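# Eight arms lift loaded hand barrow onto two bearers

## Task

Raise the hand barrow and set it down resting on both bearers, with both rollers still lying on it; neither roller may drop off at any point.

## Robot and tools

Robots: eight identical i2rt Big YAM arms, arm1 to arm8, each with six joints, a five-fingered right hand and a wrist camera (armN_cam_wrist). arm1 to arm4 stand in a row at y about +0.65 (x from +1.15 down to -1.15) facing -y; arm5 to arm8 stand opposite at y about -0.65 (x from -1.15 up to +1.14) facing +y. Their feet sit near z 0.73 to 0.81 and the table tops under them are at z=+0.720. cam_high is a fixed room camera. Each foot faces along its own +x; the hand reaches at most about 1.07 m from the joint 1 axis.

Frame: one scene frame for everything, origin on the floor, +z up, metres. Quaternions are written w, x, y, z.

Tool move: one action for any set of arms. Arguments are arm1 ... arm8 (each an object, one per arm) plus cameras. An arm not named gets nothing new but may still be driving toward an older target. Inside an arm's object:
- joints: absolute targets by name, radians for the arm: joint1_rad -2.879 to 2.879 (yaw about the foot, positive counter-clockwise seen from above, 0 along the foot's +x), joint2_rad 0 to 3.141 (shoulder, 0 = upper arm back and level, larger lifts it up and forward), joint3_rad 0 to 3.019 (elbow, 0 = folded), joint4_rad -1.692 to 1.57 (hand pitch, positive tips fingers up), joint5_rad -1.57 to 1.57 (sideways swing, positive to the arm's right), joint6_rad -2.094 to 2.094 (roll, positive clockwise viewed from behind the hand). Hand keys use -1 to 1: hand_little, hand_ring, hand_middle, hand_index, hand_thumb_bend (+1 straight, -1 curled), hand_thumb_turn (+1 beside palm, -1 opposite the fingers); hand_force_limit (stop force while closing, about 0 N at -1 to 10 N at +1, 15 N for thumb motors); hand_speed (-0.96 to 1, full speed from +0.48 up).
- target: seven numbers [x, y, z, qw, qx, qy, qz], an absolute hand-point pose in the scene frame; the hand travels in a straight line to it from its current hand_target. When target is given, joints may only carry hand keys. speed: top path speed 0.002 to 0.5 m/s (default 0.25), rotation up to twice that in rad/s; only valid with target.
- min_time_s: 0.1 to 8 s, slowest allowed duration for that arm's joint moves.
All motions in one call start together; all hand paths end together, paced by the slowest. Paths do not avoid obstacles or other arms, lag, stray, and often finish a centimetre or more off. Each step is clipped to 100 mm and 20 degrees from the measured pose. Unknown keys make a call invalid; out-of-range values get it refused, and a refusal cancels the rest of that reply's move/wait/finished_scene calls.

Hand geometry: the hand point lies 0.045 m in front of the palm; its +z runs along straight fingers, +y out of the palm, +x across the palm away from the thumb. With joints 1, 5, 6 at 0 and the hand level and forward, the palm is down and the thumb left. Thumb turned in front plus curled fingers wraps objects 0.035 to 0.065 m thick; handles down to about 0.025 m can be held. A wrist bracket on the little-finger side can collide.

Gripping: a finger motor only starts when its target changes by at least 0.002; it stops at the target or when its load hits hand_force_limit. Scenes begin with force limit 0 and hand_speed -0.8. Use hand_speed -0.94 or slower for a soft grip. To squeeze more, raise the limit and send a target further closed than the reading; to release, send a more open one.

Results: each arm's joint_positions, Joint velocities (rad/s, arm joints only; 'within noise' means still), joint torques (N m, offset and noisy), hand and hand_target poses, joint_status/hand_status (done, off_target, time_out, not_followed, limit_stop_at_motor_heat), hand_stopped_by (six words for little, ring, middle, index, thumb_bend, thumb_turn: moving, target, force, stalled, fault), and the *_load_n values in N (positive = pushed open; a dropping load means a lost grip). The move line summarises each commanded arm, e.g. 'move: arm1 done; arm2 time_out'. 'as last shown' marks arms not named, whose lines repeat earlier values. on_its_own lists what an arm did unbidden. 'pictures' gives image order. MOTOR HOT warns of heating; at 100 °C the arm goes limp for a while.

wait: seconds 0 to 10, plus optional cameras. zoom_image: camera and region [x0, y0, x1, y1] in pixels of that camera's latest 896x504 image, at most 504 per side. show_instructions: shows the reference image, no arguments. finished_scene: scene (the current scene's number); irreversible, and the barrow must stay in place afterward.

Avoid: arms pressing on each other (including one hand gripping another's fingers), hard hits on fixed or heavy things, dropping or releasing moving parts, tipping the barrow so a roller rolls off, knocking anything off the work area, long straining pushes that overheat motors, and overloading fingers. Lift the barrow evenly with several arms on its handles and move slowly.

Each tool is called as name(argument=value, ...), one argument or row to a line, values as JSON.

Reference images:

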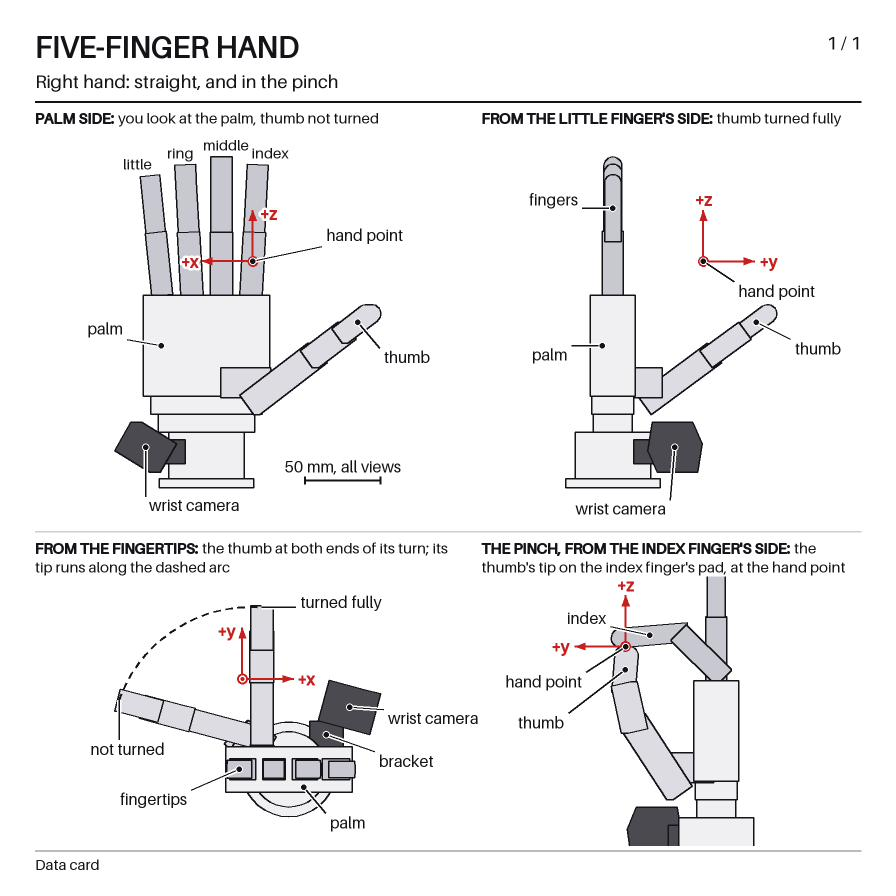

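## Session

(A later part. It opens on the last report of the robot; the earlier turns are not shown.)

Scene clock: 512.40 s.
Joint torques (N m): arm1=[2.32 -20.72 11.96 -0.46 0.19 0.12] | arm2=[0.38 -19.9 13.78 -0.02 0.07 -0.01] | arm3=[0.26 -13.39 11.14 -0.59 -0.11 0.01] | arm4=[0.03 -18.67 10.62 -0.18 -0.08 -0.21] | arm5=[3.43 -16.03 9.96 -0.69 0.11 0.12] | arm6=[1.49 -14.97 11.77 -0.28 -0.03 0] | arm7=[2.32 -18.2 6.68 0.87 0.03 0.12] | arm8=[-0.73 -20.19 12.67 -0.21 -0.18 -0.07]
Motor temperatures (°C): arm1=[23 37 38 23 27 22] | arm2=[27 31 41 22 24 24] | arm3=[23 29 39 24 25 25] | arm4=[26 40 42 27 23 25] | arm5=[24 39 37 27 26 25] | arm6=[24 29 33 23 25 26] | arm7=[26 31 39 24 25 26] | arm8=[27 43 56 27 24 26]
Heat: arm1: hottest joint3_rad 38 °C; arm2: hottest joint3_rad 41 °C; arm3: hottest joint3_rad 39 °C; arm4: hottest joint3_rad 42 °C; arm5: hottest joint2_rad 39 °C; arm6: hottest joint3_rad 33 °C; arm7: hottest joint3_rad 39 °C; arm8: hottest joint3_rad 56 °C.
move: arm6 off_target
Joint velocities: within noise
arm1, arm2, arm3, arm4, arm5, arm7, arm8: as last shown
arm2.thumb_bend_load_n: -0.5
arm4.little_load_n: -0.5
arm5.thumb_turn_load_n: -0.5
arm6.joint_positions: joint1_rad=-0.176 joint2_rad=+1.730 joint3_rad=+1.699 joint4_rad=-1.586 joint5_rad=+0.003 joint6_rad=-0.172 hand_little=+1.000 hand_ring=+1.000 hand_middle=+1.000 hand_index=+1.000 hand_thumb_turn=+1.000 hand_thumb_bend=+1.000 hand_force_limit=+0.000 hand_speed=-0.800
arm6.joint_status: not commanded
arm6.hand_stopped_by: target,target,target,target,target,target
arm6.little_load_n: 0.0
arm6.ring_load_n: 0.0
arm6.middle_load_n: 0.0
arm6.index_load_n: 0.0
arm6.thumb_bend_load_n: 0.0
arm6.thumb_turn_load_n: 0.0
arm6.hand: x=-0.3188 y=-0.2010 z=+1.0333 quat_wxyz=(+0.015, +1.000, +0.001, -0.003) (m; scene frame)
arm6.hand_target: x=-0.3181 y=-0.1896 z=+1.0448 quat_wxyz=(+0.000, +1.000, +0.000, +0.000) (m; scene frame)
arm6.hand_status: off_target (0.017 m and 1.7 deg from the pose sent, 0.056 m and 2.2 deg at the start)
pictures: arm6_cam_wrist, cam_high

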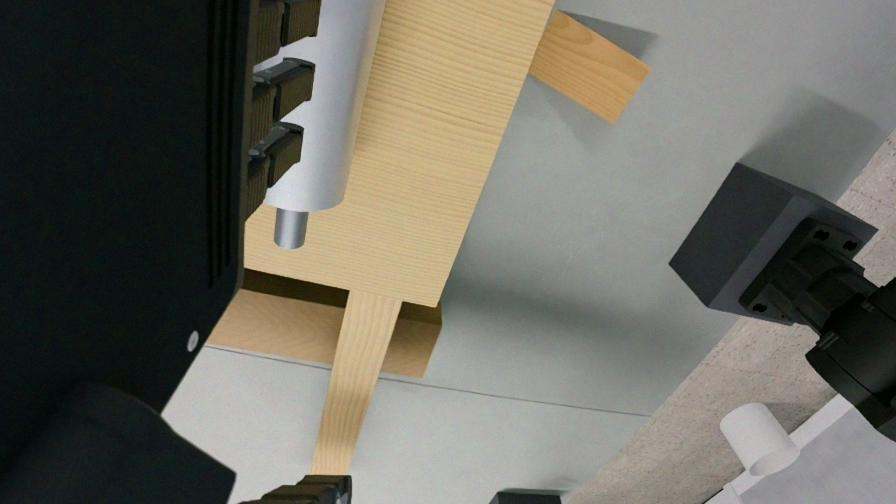

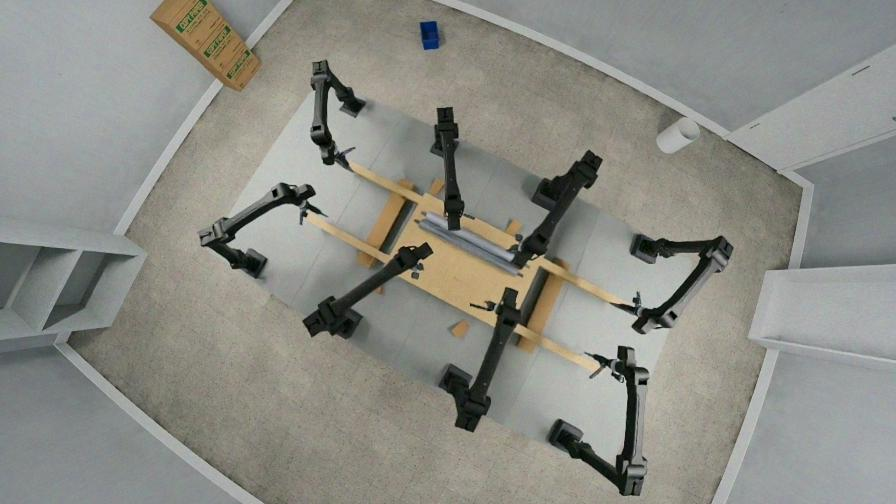

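wait(
  seconds=0.5,
  cameras=["cam_high", "arm7_cam_wrist"],
)

zoom_image(
  camera="cam_high",
  region=[380, 160, 560, 300],
)

Scene clock: 520.80 s.
Joint torques (N m): arm1=[2.2 -20.31 11.88 -0.4 0.2 0.1] | arm2=[-0.15 -20.19 13.6 0.03 0.07 0.01] | arm3=[0.09 -13.51 11.26 -0.58 -0.11 0.02] | arm4=[0.15 -18.49 10.58 -0.16 -0.08 -0.21] | arm5=[2.96 -16.09 10.03 -0.73 0.12 0.13] | arm6=[1.26 -15.03 11.81 -0.28 -0.03 0.03] | arm7=[2.32 -18.2 6.69 0.87 0.03 0.12] | arm8=[-0.73 -20.13 12.67 -0.21 -0.18 -0.07]
Motor temperatures (°C): arm1=[23 37 38 23 27 22] | arm2=[27 31 42 22 24 24] | arm3=[23 28 40 24 25 25] | arm4=[26 40 43 27 23 25] | arm5=[24 39 38 27 26 25] | arm6=[24 30 35 23 25 26] | arm7=[26 31 39 24 25 26] | arm8=[27 43 56 27 24 26]
Heat: arm1: hottest joint3_rad 38 °C; arm2: hottest joint3_rad 42 °C; arm3: hottest joint3_rad 40 °C; arm4: hottest joint3_rad 43 °C; arm5: hottest joint2_rad 39 °C; arm6: hottest joint3_rad 35 °C; arm7: hottest joint3_rad 39 °C; arm8: hottest joint3_rad 56 °C.
Joint velocities: within noise
arm1.joint_positions: joint1_rad=-0.640 joint2_rad=+2.045 joint3_rad=+2.191 joint4_rad=-1.669 joint5_rad=-0.004 joint6_rad=-0.642 hand_little=+1.000 hand_ring=+1.000 hand_middle=+1.000 hand_index=+1.000 hand_thumb_turn=-1.000 hand_thumb_bend=+1.000 hand_force_limit=-0.300 hand_speed=-0.700
arm1.joint_status: not commanded
arm1.hand_stopped_by: target,target,target,target,target,target
arm1.little_load_n: 0.0
arm1.ring_load_n: 0.0
arm1.middle_load_n: 0.0
arm1.index_load_n: 0.0
arm1.thumb_bend_load_n: 0.0
arm1.thumb_turn_load_n: 0.0
arm1.hand: x=+0.7937 y=+0.1969 z=+0.9715 quat_wxyz=(+0.017, -0.001, -1.000, +0.022) (m; scene frame)
arm1.hand_target: x=+0.7980 y=+0.1884 z=+0.9992 quat_wxyz=(+0.034, +0.001, -0.998, +0.044) (m; scene frame)
arm1.hand_status: not commanded
arm2.joint_positions: joint1_rad=-0.438 joint2_rad=+1.895 joint3_rad=+1.984 joint4_rad=-1.687 joint5_rad=+0.003 joint6_rad=-0.483 hand_little=+1.000 hand_ring=+1.000 hand_middle=+1.000 hand_index=+1.000 hand_thumb_turn=+1.000 hand_thumb_bend=+1.000 hand_force_limit=+0.000 hand_speed=-0.800
arm2.joint_status: not commanded
arm2.hand_stopped_by: target,target,target,target,target,target
arm2.little_load_n: 0.0
arm2.ring_load_n: 0.0
arm2.middle_load_n: 0.0
arm2.index_load_n: 0.0
arm2.thumb_bend_load_n: 0.0
arm2.thumb_turn_load_n: 0.0
arm2.hand: x=+0.1387 y=+0.2111 z=+1.0388 quat_wxyz=(-0.004, +0.001, -1.000, -0.006) (m; scene frame)
arm2.hand_target: x=+0.1287 y=+0.2062 z=+1.0593 quat_wxyz=(+0.009, +0.000, -1.000, +0.017) (m; scene frame)
arm2.hand_status: not commanded
arm3.joint_positions: joint1_rad=+0.187 joint2_rad=+1.657 joint3_rad=+1.809 joint4_rad=-1.692 joint5_rad=+0.005 joint6_rad=+0.139 hand_little=+1.000 hand_ring=+1.000 hand_middle=+1.000 hand_index=+1.000 hand_thumb_turn=+1.000 hand_thumb_bend=+1.000 hand_force_limit=+0.000 hand_speed=-0.800
arm3.joint_status: not commanded
arm3.hand_stopped_by: target,target,target,target,target,target
arm3.little_load_n: 0.0
arm3.ring_load_n: -0.5
arm3.middle_load_n: 0.0
arm3.index_load_n: 0.0
arm3.thumb_bend_load_n: 0.0
arm3.thumb_turn_load_n: 0.0
arm3.hand: x=-0.2892 y=+0.2119 z=+1.0366 quat_wxyz=(-0.005, -0.001, -1.000, +0.014) (m; scene frame)
arm3.hand_target: x=-0.2901 y=+0.2063 z=+1.0591 quat_wxyz=(-0.010, -0.001, -0.999, +0.041) (m; scene frame)
arm3.hand_status: not commanded
arm4.joint_positions: joint1_rad=+0.404 joint2_rad=+1.805 joint3_rad=+1.808 joint4_rad=-1.608 joint5_rad=+0.003 joint6_rad=+0.364 hand_little=+1.000 hand_ring=+1.000 hand_middle=+1.000 hand_index=+1.000 hand_thumb_turn=-1.000 hand_thumb_bend=+1.000 hand_force_limit=-0.300 hand_speed=-0.700
arm4.joint_status: not commanded
arm4.hand_stopped_by: target,target,target,target,target,target
arm4.little_load_n: 0.0
arm4.ring_load_n: 0.0
arm4.middle_load_n: 0.0
arm4.index_load_n: 0.0
arm4.thumb_bend_load_n: 0.0
arm4.thumb_turn_load_n: 0.0
arm4.hand: x=-0.9268 y=+0.1929 z=+0.9844 quat_wxyz=(+0.007, -0.002, -1.000, -0.015) (m; scene frame)
arm4.hand_target: x=-0.9282 y=+0.1827 z=+1.0000 quat_wxyz=(+0.000, +0.000, -1.000, +0.000) (m; scene frame)
arm4.hand_status: not commanded
arm5.joint_positions: joint1_rad=-0.369 joint2_rad=+1.739 joint3_rad=+1.708 joint4_rad=-1.583 joint5_rad=+0.008 joint6_rad=-0.338 hand_little=+1.000 hand_ring=+1.000 hand_middle=+1.000 hand_index=+1.000 hand_thumb_turn=-1.000 hand_thumb_bend=+1.000 hand_force_limit=-0.300 hand_speed=-0.700
arm5.joint_status: not commanded
arm5.hand_stopped_by: target,target,target,target,target,target
arm5.little_load_n: 0.0
arm5.ring_load_n: 0.0
arm5.middle_load_n: 0.0
arm5.index_load_n: 0.0
arm5.thumb_bend_load_n: 0.0
arm5.thumb_turn_load_n: 0.0
arm5.hand: x=-1.0002 y=-0.2197 z=+0.9799 quat_wxyz=(+0.023, +1.000, +0.001, -0.010) (m; scene frame)
arm5.hand_target: x=-1.0012 y=-0.2090 z=+0.9999 quat_wxyz=(+0.000, +1.000, +0.000, +0.000) (m; scene frame)
arm5.hand_status: not commanded
arm6.joint_positions: joint1_rad=-0.176 joint2_rad=+1.730 joint3_rad=+1.699 joint4_rad=-1.586 joint5_rad=+0.003 joint6_rad=-0.172 hand_little=+1.000 hand_ring=+1.000 hand_middle=+1.000 hand_index=+1.000 hand_thumb_turn=+1.000 hand_thumb_bend=+1.000 hand_force_limit=+0.000 hand_speed=-0.800
arm6.joint_status: not commanded
arm6.hand_stopped_by: target,target,target,target,target,target
arm6.little_load_n: 0.0
arm6.ring_load_n: 0.0
arm6.middle_load_n: 0.0
arm6.index_load_n: 0.0
arm6.thumb_bend_load_n: 0.0
arm6.thumb_turn_load_n: 0.0
arm6.hand: x=-0.3188 y=-0.2010 z=+1.0333 quat_wxyz=(+0.015, +1.000, +0.001, -0.003) (m; scene frame)
arm6.hand_target: x=-0.3181 y=-0.1896 z=+1.0448 quat_wxyz=(+0.000, +1.000, +0.000, +0.000) (m; scene frame)
arm6.hand_status: off_target (0.017 m and 1.7 deg from the pose sent, 0.056 m and 2.2 deg at the start)
arm7.joint_positions: joint1_rad=+0.541 joint2_rad=+1.880 joint3_rad=+1.946 joint4_rad=-1.666 joint5_rad=-0.004 joint6_rad=+0.567 hand_little=+1.000 hand_ring=+1.000 hand_middle=+1.000 hand_index=+1.000 hand_thumb_turn=+1.000 hand_thumb_bend=+1.000 hand_force_limit=+0.000 hand_speed=-0.800
arm7.joint_status: not commanded
arm7.hand_stopped_by: target,target,target,target,target,target
arm7.little_load_n: 0.0
arm7.ring_load_n: 0.0
arm7.middle_load_n: 0.0
arm7.index_load_n: 0.0
arm7.thumb_bend_load_n: 0.0
arm7.thumb_turn_load_n: 0.0
arm7.hand: x=+0.0437 y=-0.2294 z=+0.9673 quat_wxyz=(+0.014, +1.000, +0.002, +0.007) (m; scene frame)
arm7.hand_target: x=+0.0411 y=-0.2321 z=+0.9778 quat_wxyz=(+0.000, +1.000, +0.000, +0.000) (m; scene frame)
arm7.hand_status: not commanded
arm8.joint_positions: joint1_rad=+0.681 joint2_rad=+1.940 joint3_rad=+2.103 joint4_rad=-1.691 joint5_rad=-0.016 joint6_rad=+0.656 hand_little=+1.000 hand_ring=+1.000 hand_middle=+1.000 hand_index=+1.000 hand_thumb_turn=-1.000 hand_thumb_bend=+1.000 hand_force_limit=-0.300 hand_speed=-0.700
arm8.joint_status: not commanded
arm8.hand_stopped_by: target,target,target,target,target,target
arm8.little_load_n: 0.0
arm8.ring_load_n: 0.0
arm8.middle_load_n: 0.0
arm8.index_load_n: 0.0
arm8.thumb_bend_load_n: 0.0
arm8.thumb_turn_load_n: 0.0
arm8.hand: x=+0.7314 y=-0.2257 z=+0.9738 quat_wxyz=(-0.012, +1.000, -0.003, -0.014) (m; scene frame)
arm8.hand_target: x=+0.7329 y=-0.2163 z=+0.9991 quat_wxyz=(-0.033, +0.999, -0.004, -0.032) (m; scene frame)
arm8.hand_status: not commanded
wait: 0.50 s; at rest from the start
pictures: arm7_cam_wrist, cam_high

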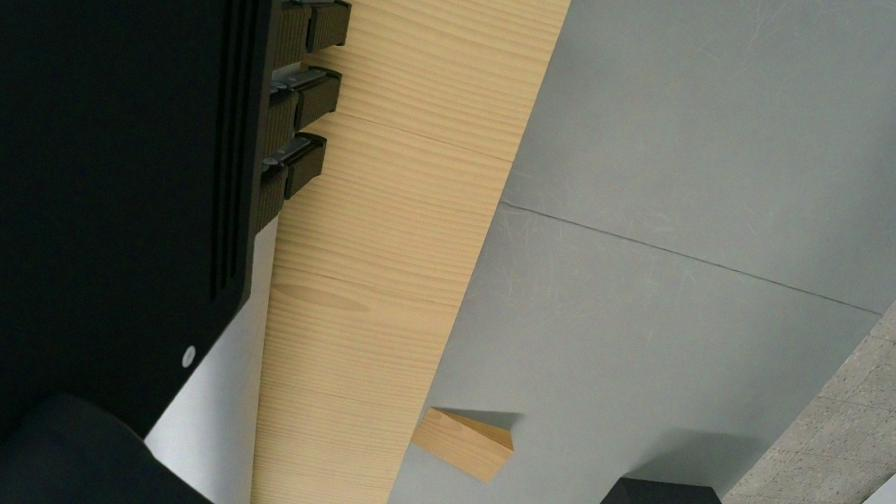

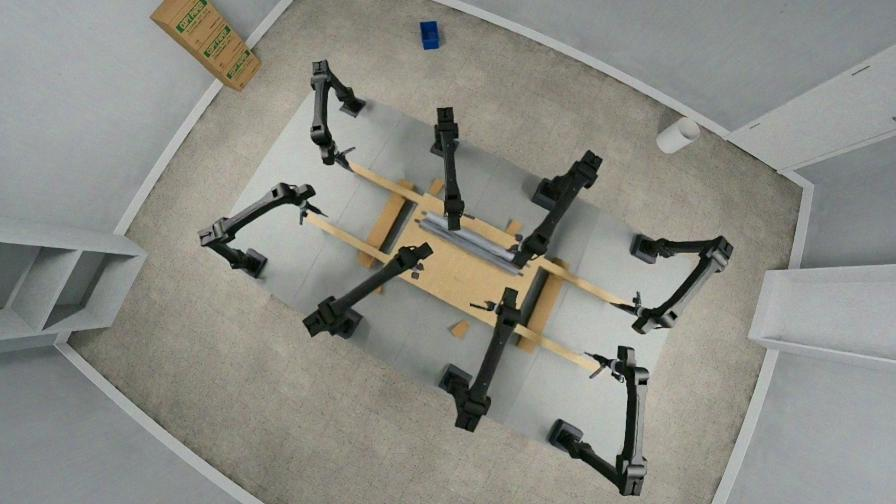

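Scaled by 2.800 from the camera's 896x504 image, which has a finer 1280x720 frame.

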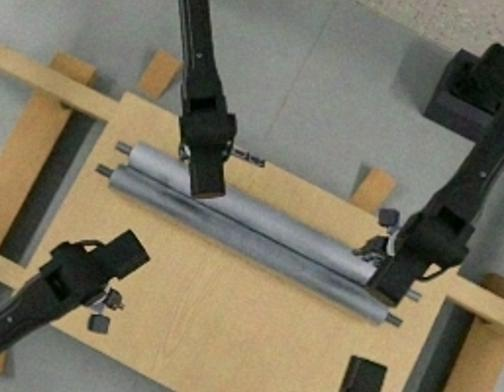

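move(
  arm7={"target": [0.041, -0.248, 0.980, 0, 1, 0, 0], "speed": 0.012},
  cameras=["cam_high", "arm7_cam_wrist"],
)

zoom_image(
  camera="cam_high",
  region=[380, 160, 560, 300],
)

wait(
  seconds=0.5,
  cameras=["cam_high", "arm7_cam_wrist"],
)

zoom_image(
  camera="cam_high",
  region=[380, 160, 560, 300],
)

Scene clock: 549.63 s.
Joint torques (N m): arm1=[2.43 -20.66 11.99 -0.4 0.22 0.13] | arm2=[0.5 -19.9 13.9 0.01 0.03 0.04] | arm3=[0.38 -13.27 11.19 -0.58 -0.11 0.01] | arm4=[0.21 -18.49 10.59 -0.21 -0.06 -0.2] | arm5=[2.78 -16.09 10.1 -0.64 0.11 0.15] | arm6=[1.38 -14.92 11.81 -0.29 -0.04 0.03] | arm7=[3.02 -17.67 6.67 0.88 0.02 0.12] | arm8=[-0.73 -20.19 12.67 -0.23 -0.18 -0.07]
Motor temperatures (°C): arm1=[23 37 39 23 27 22] | arm2=[27 32 44 22 24 24] | arm3=[23 28 41 24 25 25] | arm4=[26 40 44 27 23 25] | arm5=[24 38 39 27 26 25] | arm6=[24 30 38 23 25 26] | arm7=[26 31 38 24 25 26] | arm8=[27 41 57 27 24 26]
Heat: arm1: hottest joint3_rad 39 °C; arm2: hottest joint3_rad 44 °C; arm3: hottest joint3_rad 41 °C; arm4: hottest joint3_rad 44 °C; arm5: hottest joint3_rad 39 °C; arm6: hottest joint3_rad 38 °C; arm7: hottest joint3_rad 38 °C; arm8: hottest joint3_rad 57 °C.
move: arm7 done
Joint velocities: within noise
arm1, arm2, arm3, arm4, arm5, arm6, arm8: as last shown
arm3.ring_load_n: 0.0
arm6.thumb_bend_load_n: -0.5
arm7.joint_positions: joint1_rad=+0.557 joint2_rad=+1.840 joint3_rad=+1.895 joint4_rad=-1.654 joint5_rad=-0.004 joint6_rad=+0.582 hand_little=+1.000 hand_ring=+1.000 hand_middle=+1.000 hand_index=+1.000 hand_thumb_turn=+1.000 hand_thumb_bend=+1.000 hand_force_limit=+0.000 hand_speed=-0.800
arm7.joint_status: not commanded
arm7.hand_stopped_by: target,target,target,target,target,target
arm7.little_load_n: 0.0
arm7.ring_load_n: 0.0
arm7.middle_load_n: 0.0
arm7.index_load_n: 0.0
arm7.thumb_bend_load_n: 0.0
arm7.thumb_turn_load_n: 0.0
arm7.hand: x=+0.0436 y=-0.2453 z=+0.9703 quat_wxyz=(+0.013, +1.000, +0.002, +0.006) (m; scene frame)
arm7.hand_target: x=+0.0410 y=-0.2481 z=+0.9800 quat_wxyz=(+0.000, +1.000, +0.000, +0.000) (m; scene frame)
arm7.hand_status: done (0.010 m and 1.7 deg from the pose sent, 0.023 m and 1.7 deg at the start)
arm8.ring_load_n: -0.5
arm8.thumb_bend_load_n: -0.5
pictures: arm7_cam_wrist, cam_high

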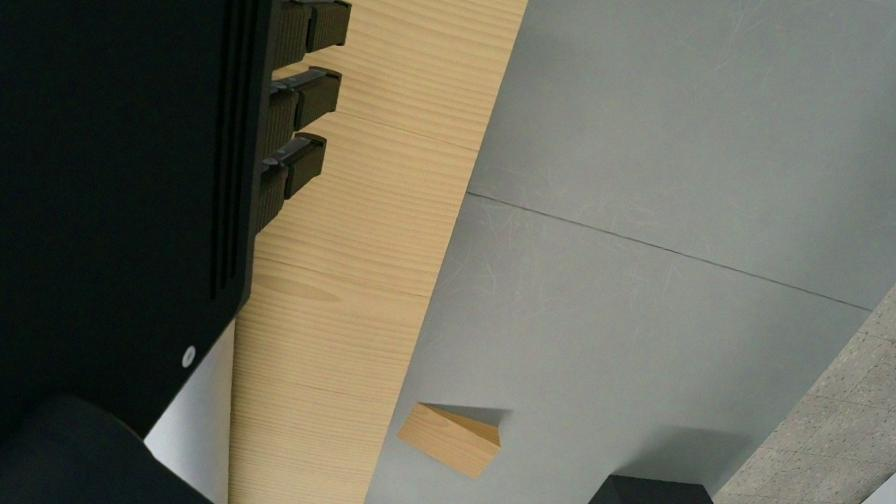

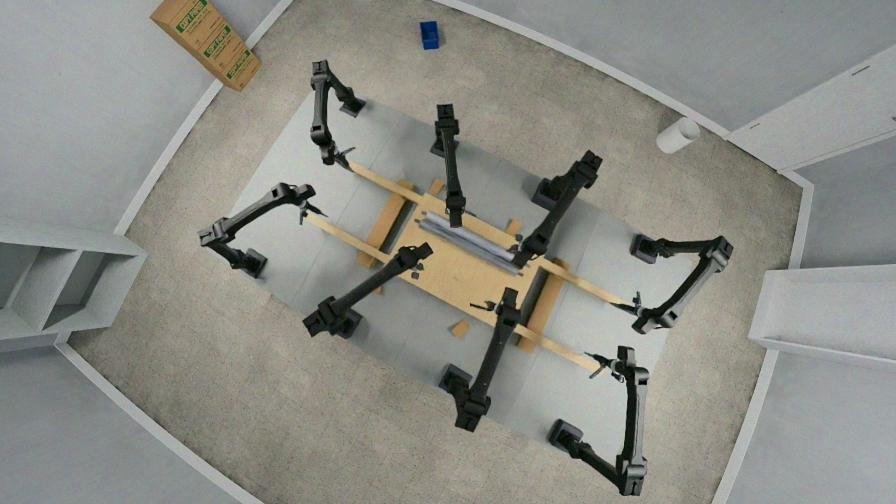

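Scaled by 2.800 from the camera's 896x504 image, which has a finer 1280x720 frame.

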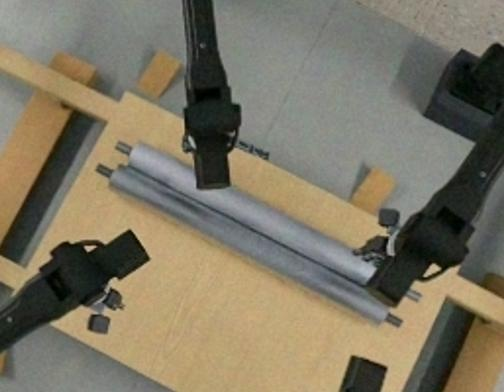

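Scene clock: 550.13 s.
Joint torques (N m): arm1=[2.2 -20.78 11.92 -0.51 0.19 0.12] | arm2=[0.91 -19.84 13.49 -0.14 0.06 -0.01] | arm3=[0.21 -13.27 11.11 -0.54 -0.13 0.01] | arm4=[0.21 -18.73 10.58 -0.17 -0.06 -0.23] | arm5=[3.25 -16.15 10 -0.64 0.11 0.11] | arm6=[1.44 -15.03 11.82 -0.27 -0.02 0.03] | arm7=[2.26 -17.49 6.68 0.9 0.03 0.12] | arm8=[-0.73 -20.19 12.67 -0.23 -0.18 -0.07]
Motor temperatures (°C): arm1=[23 37 39 23 27 22] | arm2=[27 32 44 22 24 24] | arm3=[23 28 41 24 25 25] | arm4=[26 40 44 27 23 25] | arm5=[24 38 39 27 26 25] | arm6=[24 30 38 23 25 26] | arm7=[26 31 38 24 25 26] | arm8=[27 41 57 27 24 26]
Heat: arm1: hottest joint3_rad 39 °C; arm2: hottest joint3_rad 44 °C; arm3: hottest joint3_rad 41 °C; arm4: hottest joint3_rad 44 °C; arm5: hottest joint3_rad 39 °C; arm6: hottest joint3_rad 38 °C; arm7: hottest joint3_rad 38 °C; arm8: hottest joint3_rad 57 °C.
Joint velocities: within noise
arm1.joint_positions: joint1_rad=-0.640 joint2_rad=+2.045 joint3_rad=+2.191 joint4_rad=-1.669 joint5_rad=-0.004 joint6_rad=-0.642 hand_little=+1.000 hand_ring=+1.000 hand_middle=+1.000 hand_index=+1.000 hand_thumb_turn=-1.000 hand_thumb_bend=+1.000 hand_force_limit=-0.300 hand_speed=-0.700
arm1.joint_status: not commanded
arm1.hand_stopped_by: target,target,target,target,target,target
arm1.little_load_n: 0.0
arm1.ring_load_n: 0.0
arm1.middle_load_n: 0.0
arm1.index_load_n: 0.0
arm1.thumb_bend_load_n: -0.5
arm1.thumb_turn_load_n: 0.0
arm1.hand: x=+0.7937 y=+0.1969 z=+0.9715 quat_wxyz=(+0.017, -0.001, -1.000, +0.022) (m; scene frame)
arm1.hand_target: x=+0.7980 y=+0.1884 z=+0.9992 quat_wxyz=(+0.034, +0.001, -0.998, +0.044) (m; scene frame)
arm1.hand_status: not commanded
arm2.joint_positions: joint1_rad=-0.438 joint2_rad=+1.895 joint3_rad=+1.984 joint4_rad=-1.687 joint5_rad=+0.003 joint6_rad=-0.483 hand_little=+1.000 hand_ring=+1.000 hand_middle=+1.000 hand_index=+1.000 hand_thumb_turn=+1.000 hand_thumb_bend=+1.000 hand_force_limit=+0.000 hand_speed=-0.800
arm2.joint_status: not commanded
arm2.hand_stopped_by: target,target,target,target,target,target
arm2.little_load_n: 0.0
arm2.ring_load_n: 0.0
arm2.middle_load_n: 0.0
arm2.index_load_n: 0.0
arm2.thumb_bend_load_n: 0.0
arm2.thumb_turn_load_n: 0.0
arm2.hand: x=+0.1387 y=+0.2111 z=+1.0388 quat_wxyz=(-0.004, +0.001, -1.000, -0.006) (m; scene frame)
arm2.hand_target: x=+0.1287 y=+0.2062 z=+1.0593 quat_wxyz=(+0.009, +0.000, -1.000, +0.017) (m; scene frame)
arm2.hand_status: not commanded
arm3.joint_positions: joint1_rad=+0.187 joint2_rad=+1.657 joint3_rad=+1.809 joint4_rad=-1.692 joint5_rad=+0.005 joint6_rad=+0.139 hand_little=+1.000 hand_ring=+1.000 hand_middle=+1.000 hand_index=+1.000 hand_thumb_turn=+1.000 hand_thumb_bend=+1.000 hand_force_limit=+0.000 hand_speed=-0.800
arm3.joint_status: not commanded
arm3.hand_stopped_by: target,target,target,target,target,target
arm3.little_load_n: 0.0
arm3.ring_load_n: 0.0
arm3.middle_load_n: 0.0
arm3.index_load_n: 0.0
arm3.thumb_bend_load_n: 0.0
arm3.thumb_turn_load_n: 0.0
arm3.hand: x=-0.2892 y=+0.2119 z=+1.0366 quat_wxyz=(-0.005, -0.001, -1.000, +0.014) (m; scene frame)
arm3.hand_target: x=-0.2901 y=+0.2063 z=+1.0591 quat_wxyz=(-0.010, -0.001, -0.999, +0.041) (m; scene frame)
arm3.hand_status: not commanded
arm4.joint_positions: joint1_rad=+0.404 joint2_rad=+1.805 joint3_rad=+1.808 joint4_rad=-1.608 joint5_rad=+0.003 joint6_rad=+0.364 hand_little=+1.000 hand_ring=+1.000 hand_middle=+1.000 hand_index=+1.000 hand_thumb_turn=-1.000 hand_thumb_bend=+1.000 hand_force_limit=-0.300 hand_speed=-0.700
arm4.joint_status: not commanded
arm4.hand_stopped_by: target,target,target,target,target,target
arm4.little_load_n: 0.0
arm4.ring_load_n: 0.0
arm4.middle_load_n: 0.0
arm4.index_load_n: 0.0
arm4.thumb_bend_load_n: -0.5
arm4.thumb_turn_load_n: 0.0
arm4.hand: x=-0.9268 y=+0.1929 z=+0.9844 quat_wxyz=(+0.007, -0.002, -1.000, -0.015) (m; scene frame)
arm4.hand_target: x=-0.9282 y=+0.1827 z=+1.0000 quat_wxyz=(+0.000, +0.000, -1.000, +0.000) (m; scene frame)
arm4.hand_status: not commanded
arm5.joint_positions: joint1_rad=-0.369 joint2_rad=+1.739 joint3_rad=+1.708 joint4_rad=-1.583 joint5_rad=+0.008 joint6_rad=-0.338 hand_little=+1.000 hand_ring=+1.000 hand_middle=+1.000 hand_index=+1.000 hand_thumb_turn=-1.000 hand_thumb_bend=+1.000 hand_force_limit=-0.300 hand_speed=-0.700
arm5.joint_status: not commanded
arm5.hand_stopped_by: target,target,target,target,target,target
arm5.little_load_n: 0.0
arm5.ring_load_n: -0.5
arm5.middle_load_n: 0.0
arm5.index_load_n: 0.0
arm5.thumb_bend_load_n: 0.0
arm5.thumb_turn_load_n: 0.0
arm5.hand: x=-1.0002 y=-0.2197 z=+0.9799 quat_wxyz=(+0.023, +1.000, +0.001, -0.010) (m; scene frame)
arm5.hand_target: x=-1.0012 y=-0.2090 z=+0.9999 quat_wxyz=(+0.000, +1.000, +0.000, +0.000) (m; scene frame)
arm5.hand_status: not commanded
arm6.joint_positions: joint1_rad=-0.176 joint2_rad=+1.730 joint3_rad=+1.699 joint4_rad=-1.586 joint5_rad=+0.003 joint6_rad=-0.172 hand_little=+1.000 hand_ring=+1.000 hand_middle=+1.000 hand_index=+1.000 hand_thumb_turn=+1.000 hand_thumb_bend=+1.000 hand_force_limit=+0.000 hand_speed=-0.800
arm6.joint_status: not commanded
arm6.hand_stopped_by: target,target,target,target,target,target
arm6.little_load_n: 0.0
arm6.ring_load_n: 0.0
arm6.middle_load_n: 0.0
arm6.index_load_n: 0.0
arm6.thumb_bend_load_n: 0.0
arm6.thumb_turn_load_n: 0.0
arm6.hand: x=-0.3188 y=-0.2010 z=+1.0333 quat_wxyz=(+0.015, +1.000, +0.001, -0.003) (m; scene frame)
arm6.hand_target: x=-0.3181 y=-0.1896 z=+1.0448 quat_wxyz=(+0.000, +1.000, +0.000, +0.000) (m; scene frame)
arm6.hand_status: not commanded
arm7.joint_positions: joint1_rad=+0.557 joint2_rad=+1.840 joint3_rad=+1.895 joint4_rad=-1.654 joint5_rad=-0.004 joint6_rad=+0.582 hand_little=+1.000 hand_ring=+1.000 hand_middle=+1.000 hand_index=+1.000 hand_thumb_turn=+1.000 hand_thumb_bend=+1.000 hand_force_limit=+0.000 hand_speed=-0.800
arm7.joint_status: not commanded
arm7.hand_stopped_by: target,target,target,target,target,target
arm7.little_load_n: 0.0
arm7.ring_load_n: 0.0
arm7.middle_load_n: 0.0
arm7.index_load_n: 0.0
arm7.thumb_bend_load_n: 0.0
arm7.thumb_turn_load_n: 0.0
arm7.hand: x=+0.0436 y=-0.2453 z=+0.9703 quat_wxyz=(+0.013, +1.000, +0.002, +0.006) (m; scene frame)
arm7.hand_target: x=+0.0410 y=-0.2481 z=+0.9800 quat_wxyz=(+0.000, +1.000, +0.000, +0.000) (m; scene frame)
arm7.hand_status: done (0.010 m and 1.7 deg from the pose sent, 0.023 m and 1.7 deg at the start)
arm8.joint_positions: joint1_rad=+0.681 joint2_rad=+1.940 joint3_rad=+2.103 joint4_rad=-1.691 joint5_rad=-0.016 joint6_rad=+0.656 hand_little=+1.000 hand_ring=+1.000 hand_middle=+1.000 hand_index=+1.000 hand_thumb_turn=-1.000 hand_thumb_bend=+1.000 hand_force_limit=-0.300 hand_speed=-0.700
arm8.joint_status: not commanded
arm8.hand_stopped_by: target,target,target,target,target,target
arm8.little_load_n: 0.0
arm8.ring_load_n: 0.0
arm8.middle_load_n: 0.0
arm8.index_load_n: 0.0
arm8.thumb_bend_load_n: 0.0
arm8.thumb_turn_load_n: 0.0
arm8.hand: x=+0.7314 y=-0.2257 z=+0.9738 quat_wxyz=(-0.012, +1.000, -0.003, -0.014) (m; scene frame)
arm8.hand_target: x=+0.7329 y=-0.2163 z=+0.9991 quat_wxyz=(-0.033, +0.999, -0.004, -0.032) (m; scene frame)
arm8.hand_status: not commanded
wait: 0.50 s; at rest by 0.27 s
pictures: arm7_cam_wrist, cam_high

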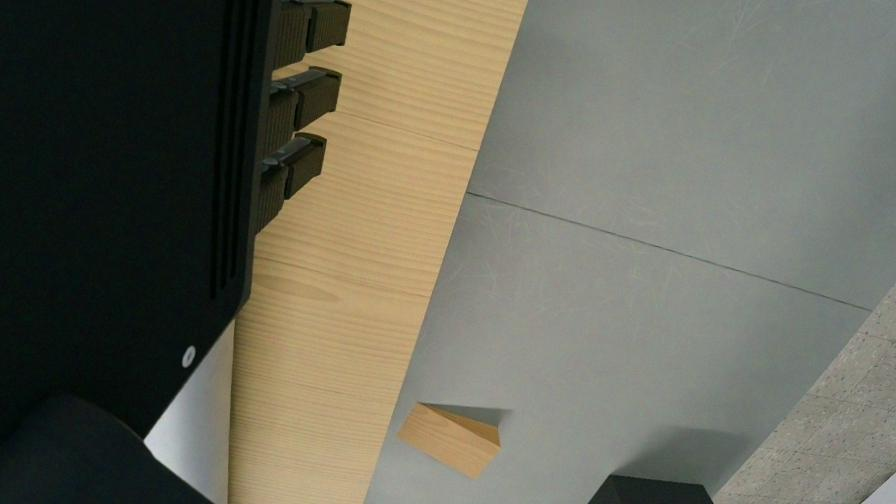

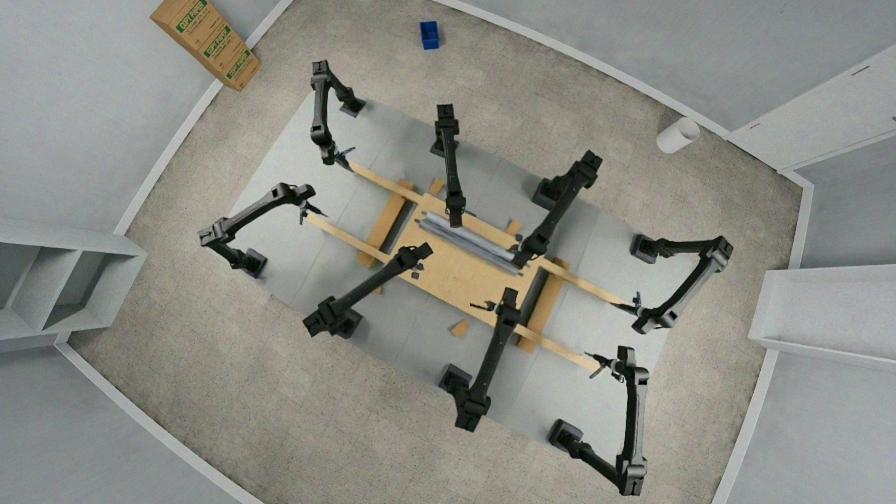

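Scaled by 2.800 from the camera's 896x504 image, which has a finer 1280x720 frame.

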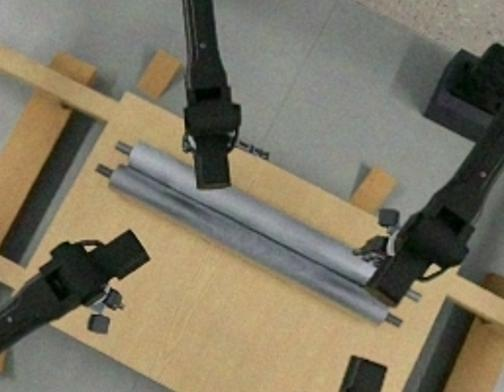

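move(
  arm7={"target": [0.041, -0.252, 1.065, 0, 1, 0, 0], "speed": 0.05},
  arm6={"target": [-0.318, -0.192, 1.085, 0, 1, 0, 0], "speed": 0.03},
  cameras=["cam_high"],
)

zoom_image(
  camera="cam_high",
  region=[280, 120, 640, 400],
)

zoom_image(
  camera="cam_high",
  region=[380, 160, 560, 300],
)

Scene clock: 559.27 s.
Joint torques (N m): arm1=[2.26 -21.01 11.99 -0.42 0.19 0.14] | arm2=[-0.03 -19.37 13.61 -0.24 0.03 0] | arm3=[0.09 -13.39 11.1 -0.59 -0.12 0.01] | arm4=[0.15 -18.49 10.65 -0.24 -0.05 -0.24] | arm5=[3.02 -16.15 9.99 -0.58 0.08 0.1] | arm6=[1.14 -15.03 11.75 -0.34 -0.04 0.02] | arm7=[1.96 -15.5 10.8 0.34 -0.21 0.14] | arm8=[-0.67 -20.13 12.66 -0.21 -0.18 -0.07]
Motor temperatures (°C): arm1=[23 37 39 23 27 22] | arm2=[27 32 45 22 24 24] | arm3=[23 28 42 24 25 25] | arm4=[26 39 45 27 23 25] | arm5=[24 38 39 27 26 25] | arm6=[24 30 39 23 25 26] | arm7=[26 32 38 24 25 26] | arm8=[27 41 57 27 24 26]
Heat: arm1: hottest joint3_rad 39 °C; arm2: hottest joint3_rad 45 °C; arm3: hottest joint3_rad 42 °C; arm4: hottest joint3_rad 45 °C; arm5: hottest joint3_rad 39 °C; arm6: hottest joint3_rad 39 °C; arm7: hottest joint3_rad 38 °C; arm8: hottest joint3_rad 57 °C.
move: arm6 off_target; arm7 off_target
Joint velocities: within noise
arm1, arm2, arm3, arm4, arm5, arm8: as last shown
arm1.thumb_bend_load_n: 0.0
arm1.thumb_turn_load_n: 0.5
arm2.little_load_n: 0.5
arm2.thumb_bend_load_n: -0.5
arm3.thumb_bend_load_n: -0.5
arm4.thumb_bend_load_n: 0.0
arm5.ring_load_n: 0.0
arm6.joint_positions: joint1_rad=-0.176 joint2_rad=+1.730 joint3_rad=+1.801 joint4_rad=-1.687 joint5_rad=+0.003 joint6_rad=-0.172 hand_little=+1.000 hand_ring=+1.000 hand_middle=+1.000 hand_index=+1.000 hand_thumb_turn=+1.000 hand_thumb_bend=+1.000 hand_force_limit=+0.000 hand_speed=-0.800
arm6.joint_status: not commanded
arm6.hand_stopped_by: target,target,target,target,target,target
arm6.little_load_n: 0.0
arm6.ring_load_n: 0.0
arm6.middle_load_n: 0.0
arm6.index_load_n: 0.0
arm6.thumb_bend_load_n: 0.0
arm6.thumb_turn_load_n: 0.0
arm6.hand: x=-0.3189 y=-0.2021 z=+1.0721 quat_wxyz=(+0.014, +1.000, +0.001, -0.003) (m; scene frame)
arm6.hand_target: x=-0.3181 y=-0.1926 z=+1.0848 quat_wxyz=(-0.002, +1.000, +0.000, +0.000) (m; scene frame)
arm6.hand_status: off_target (0.016 m and 1.6 deg from the pose sent, 0.052 m and 1.7 deg at the start; a joint's target at an end of its range on 17 of 66 steps)
arm7.joint_positions: joint1_rad=+0.557 joint2_rad=+1.734 joint3_rad=+1.928 joint4_rad=-1.667 joint5_rad=-0.017 joint6_rad=+0.589 hand_little=+1.000 hand_ring=+1.000 hand_middle=+1.000 hand_index=+1.000 hand_thumb_turn=+1.000 hand_thumb_bend=+1.000 hand_force_limit=+0.000 hand_speed=-0.800
arm7.joint_status: not commanded
arm7.hand_stopped_by: target,target,target,target,target,target
arm7.little_load_n: 0.0
arm7.ring_load_n: 0.0
arm7.middle_load_n: 0.0
arm7.index_load_n: 0.0
arm7.thumb_bend_load_n: 0.0
arm7.thumb_turn_load_n: 0.0
arm7.hand: x=+0.0466 y=-0.2550 z=+1.0363 quat_wxyz=(-0.036, +0.999, -0.001, -0.034) (m; scene frame)
arm7.hand_target: x=+0.0420 y=-0.2531 z=+1.0641 quat_wxyz=(-0.059, +0.997, -0.005, -0.052) (m; scene frame)
arm7.hand_status: off_target (0.029 m and 5.7 deg from the pose sent, 0.095 m and 1.7 deg at the start; a joint's target at an end of its range on 59 of 66 steps)
pictures: cam_high

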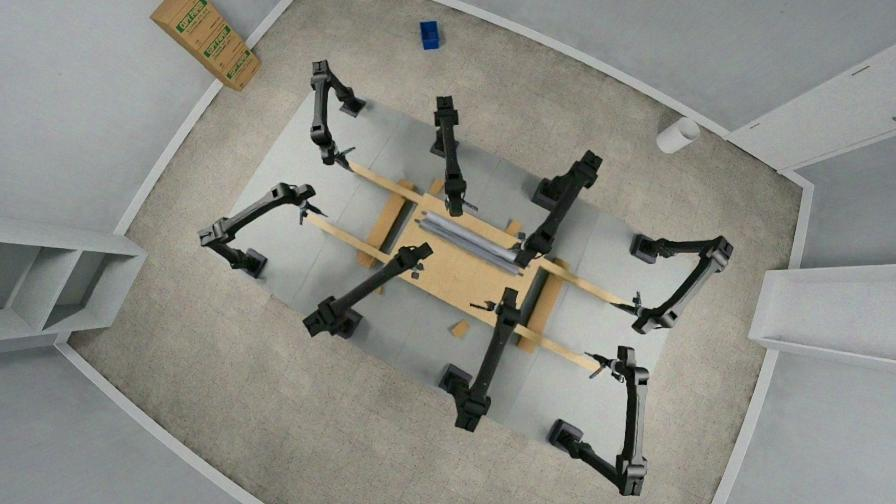

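Scaled by 1.400 from the camera's 896x504 image, which has a finer 1280x720 frame.

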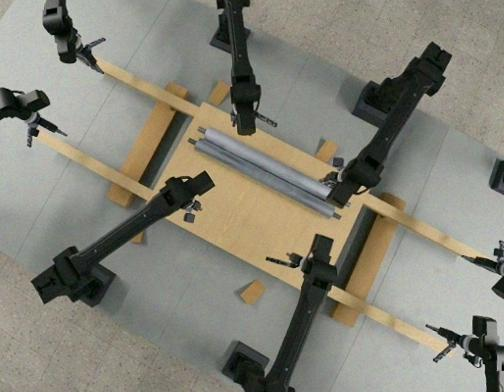

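Scaled by 2.800 from the camera's 896x504 image, which has a finer 1280x720 frame.

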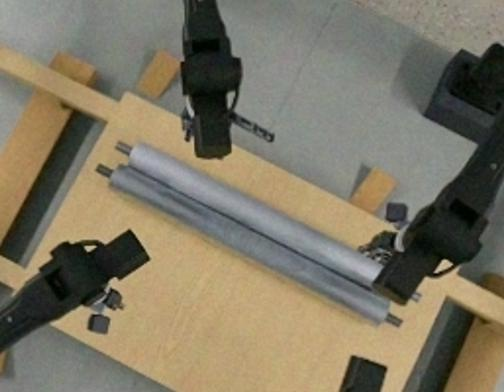

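finished_scene(
  scene=2,
)

The scene is finished: the task was done.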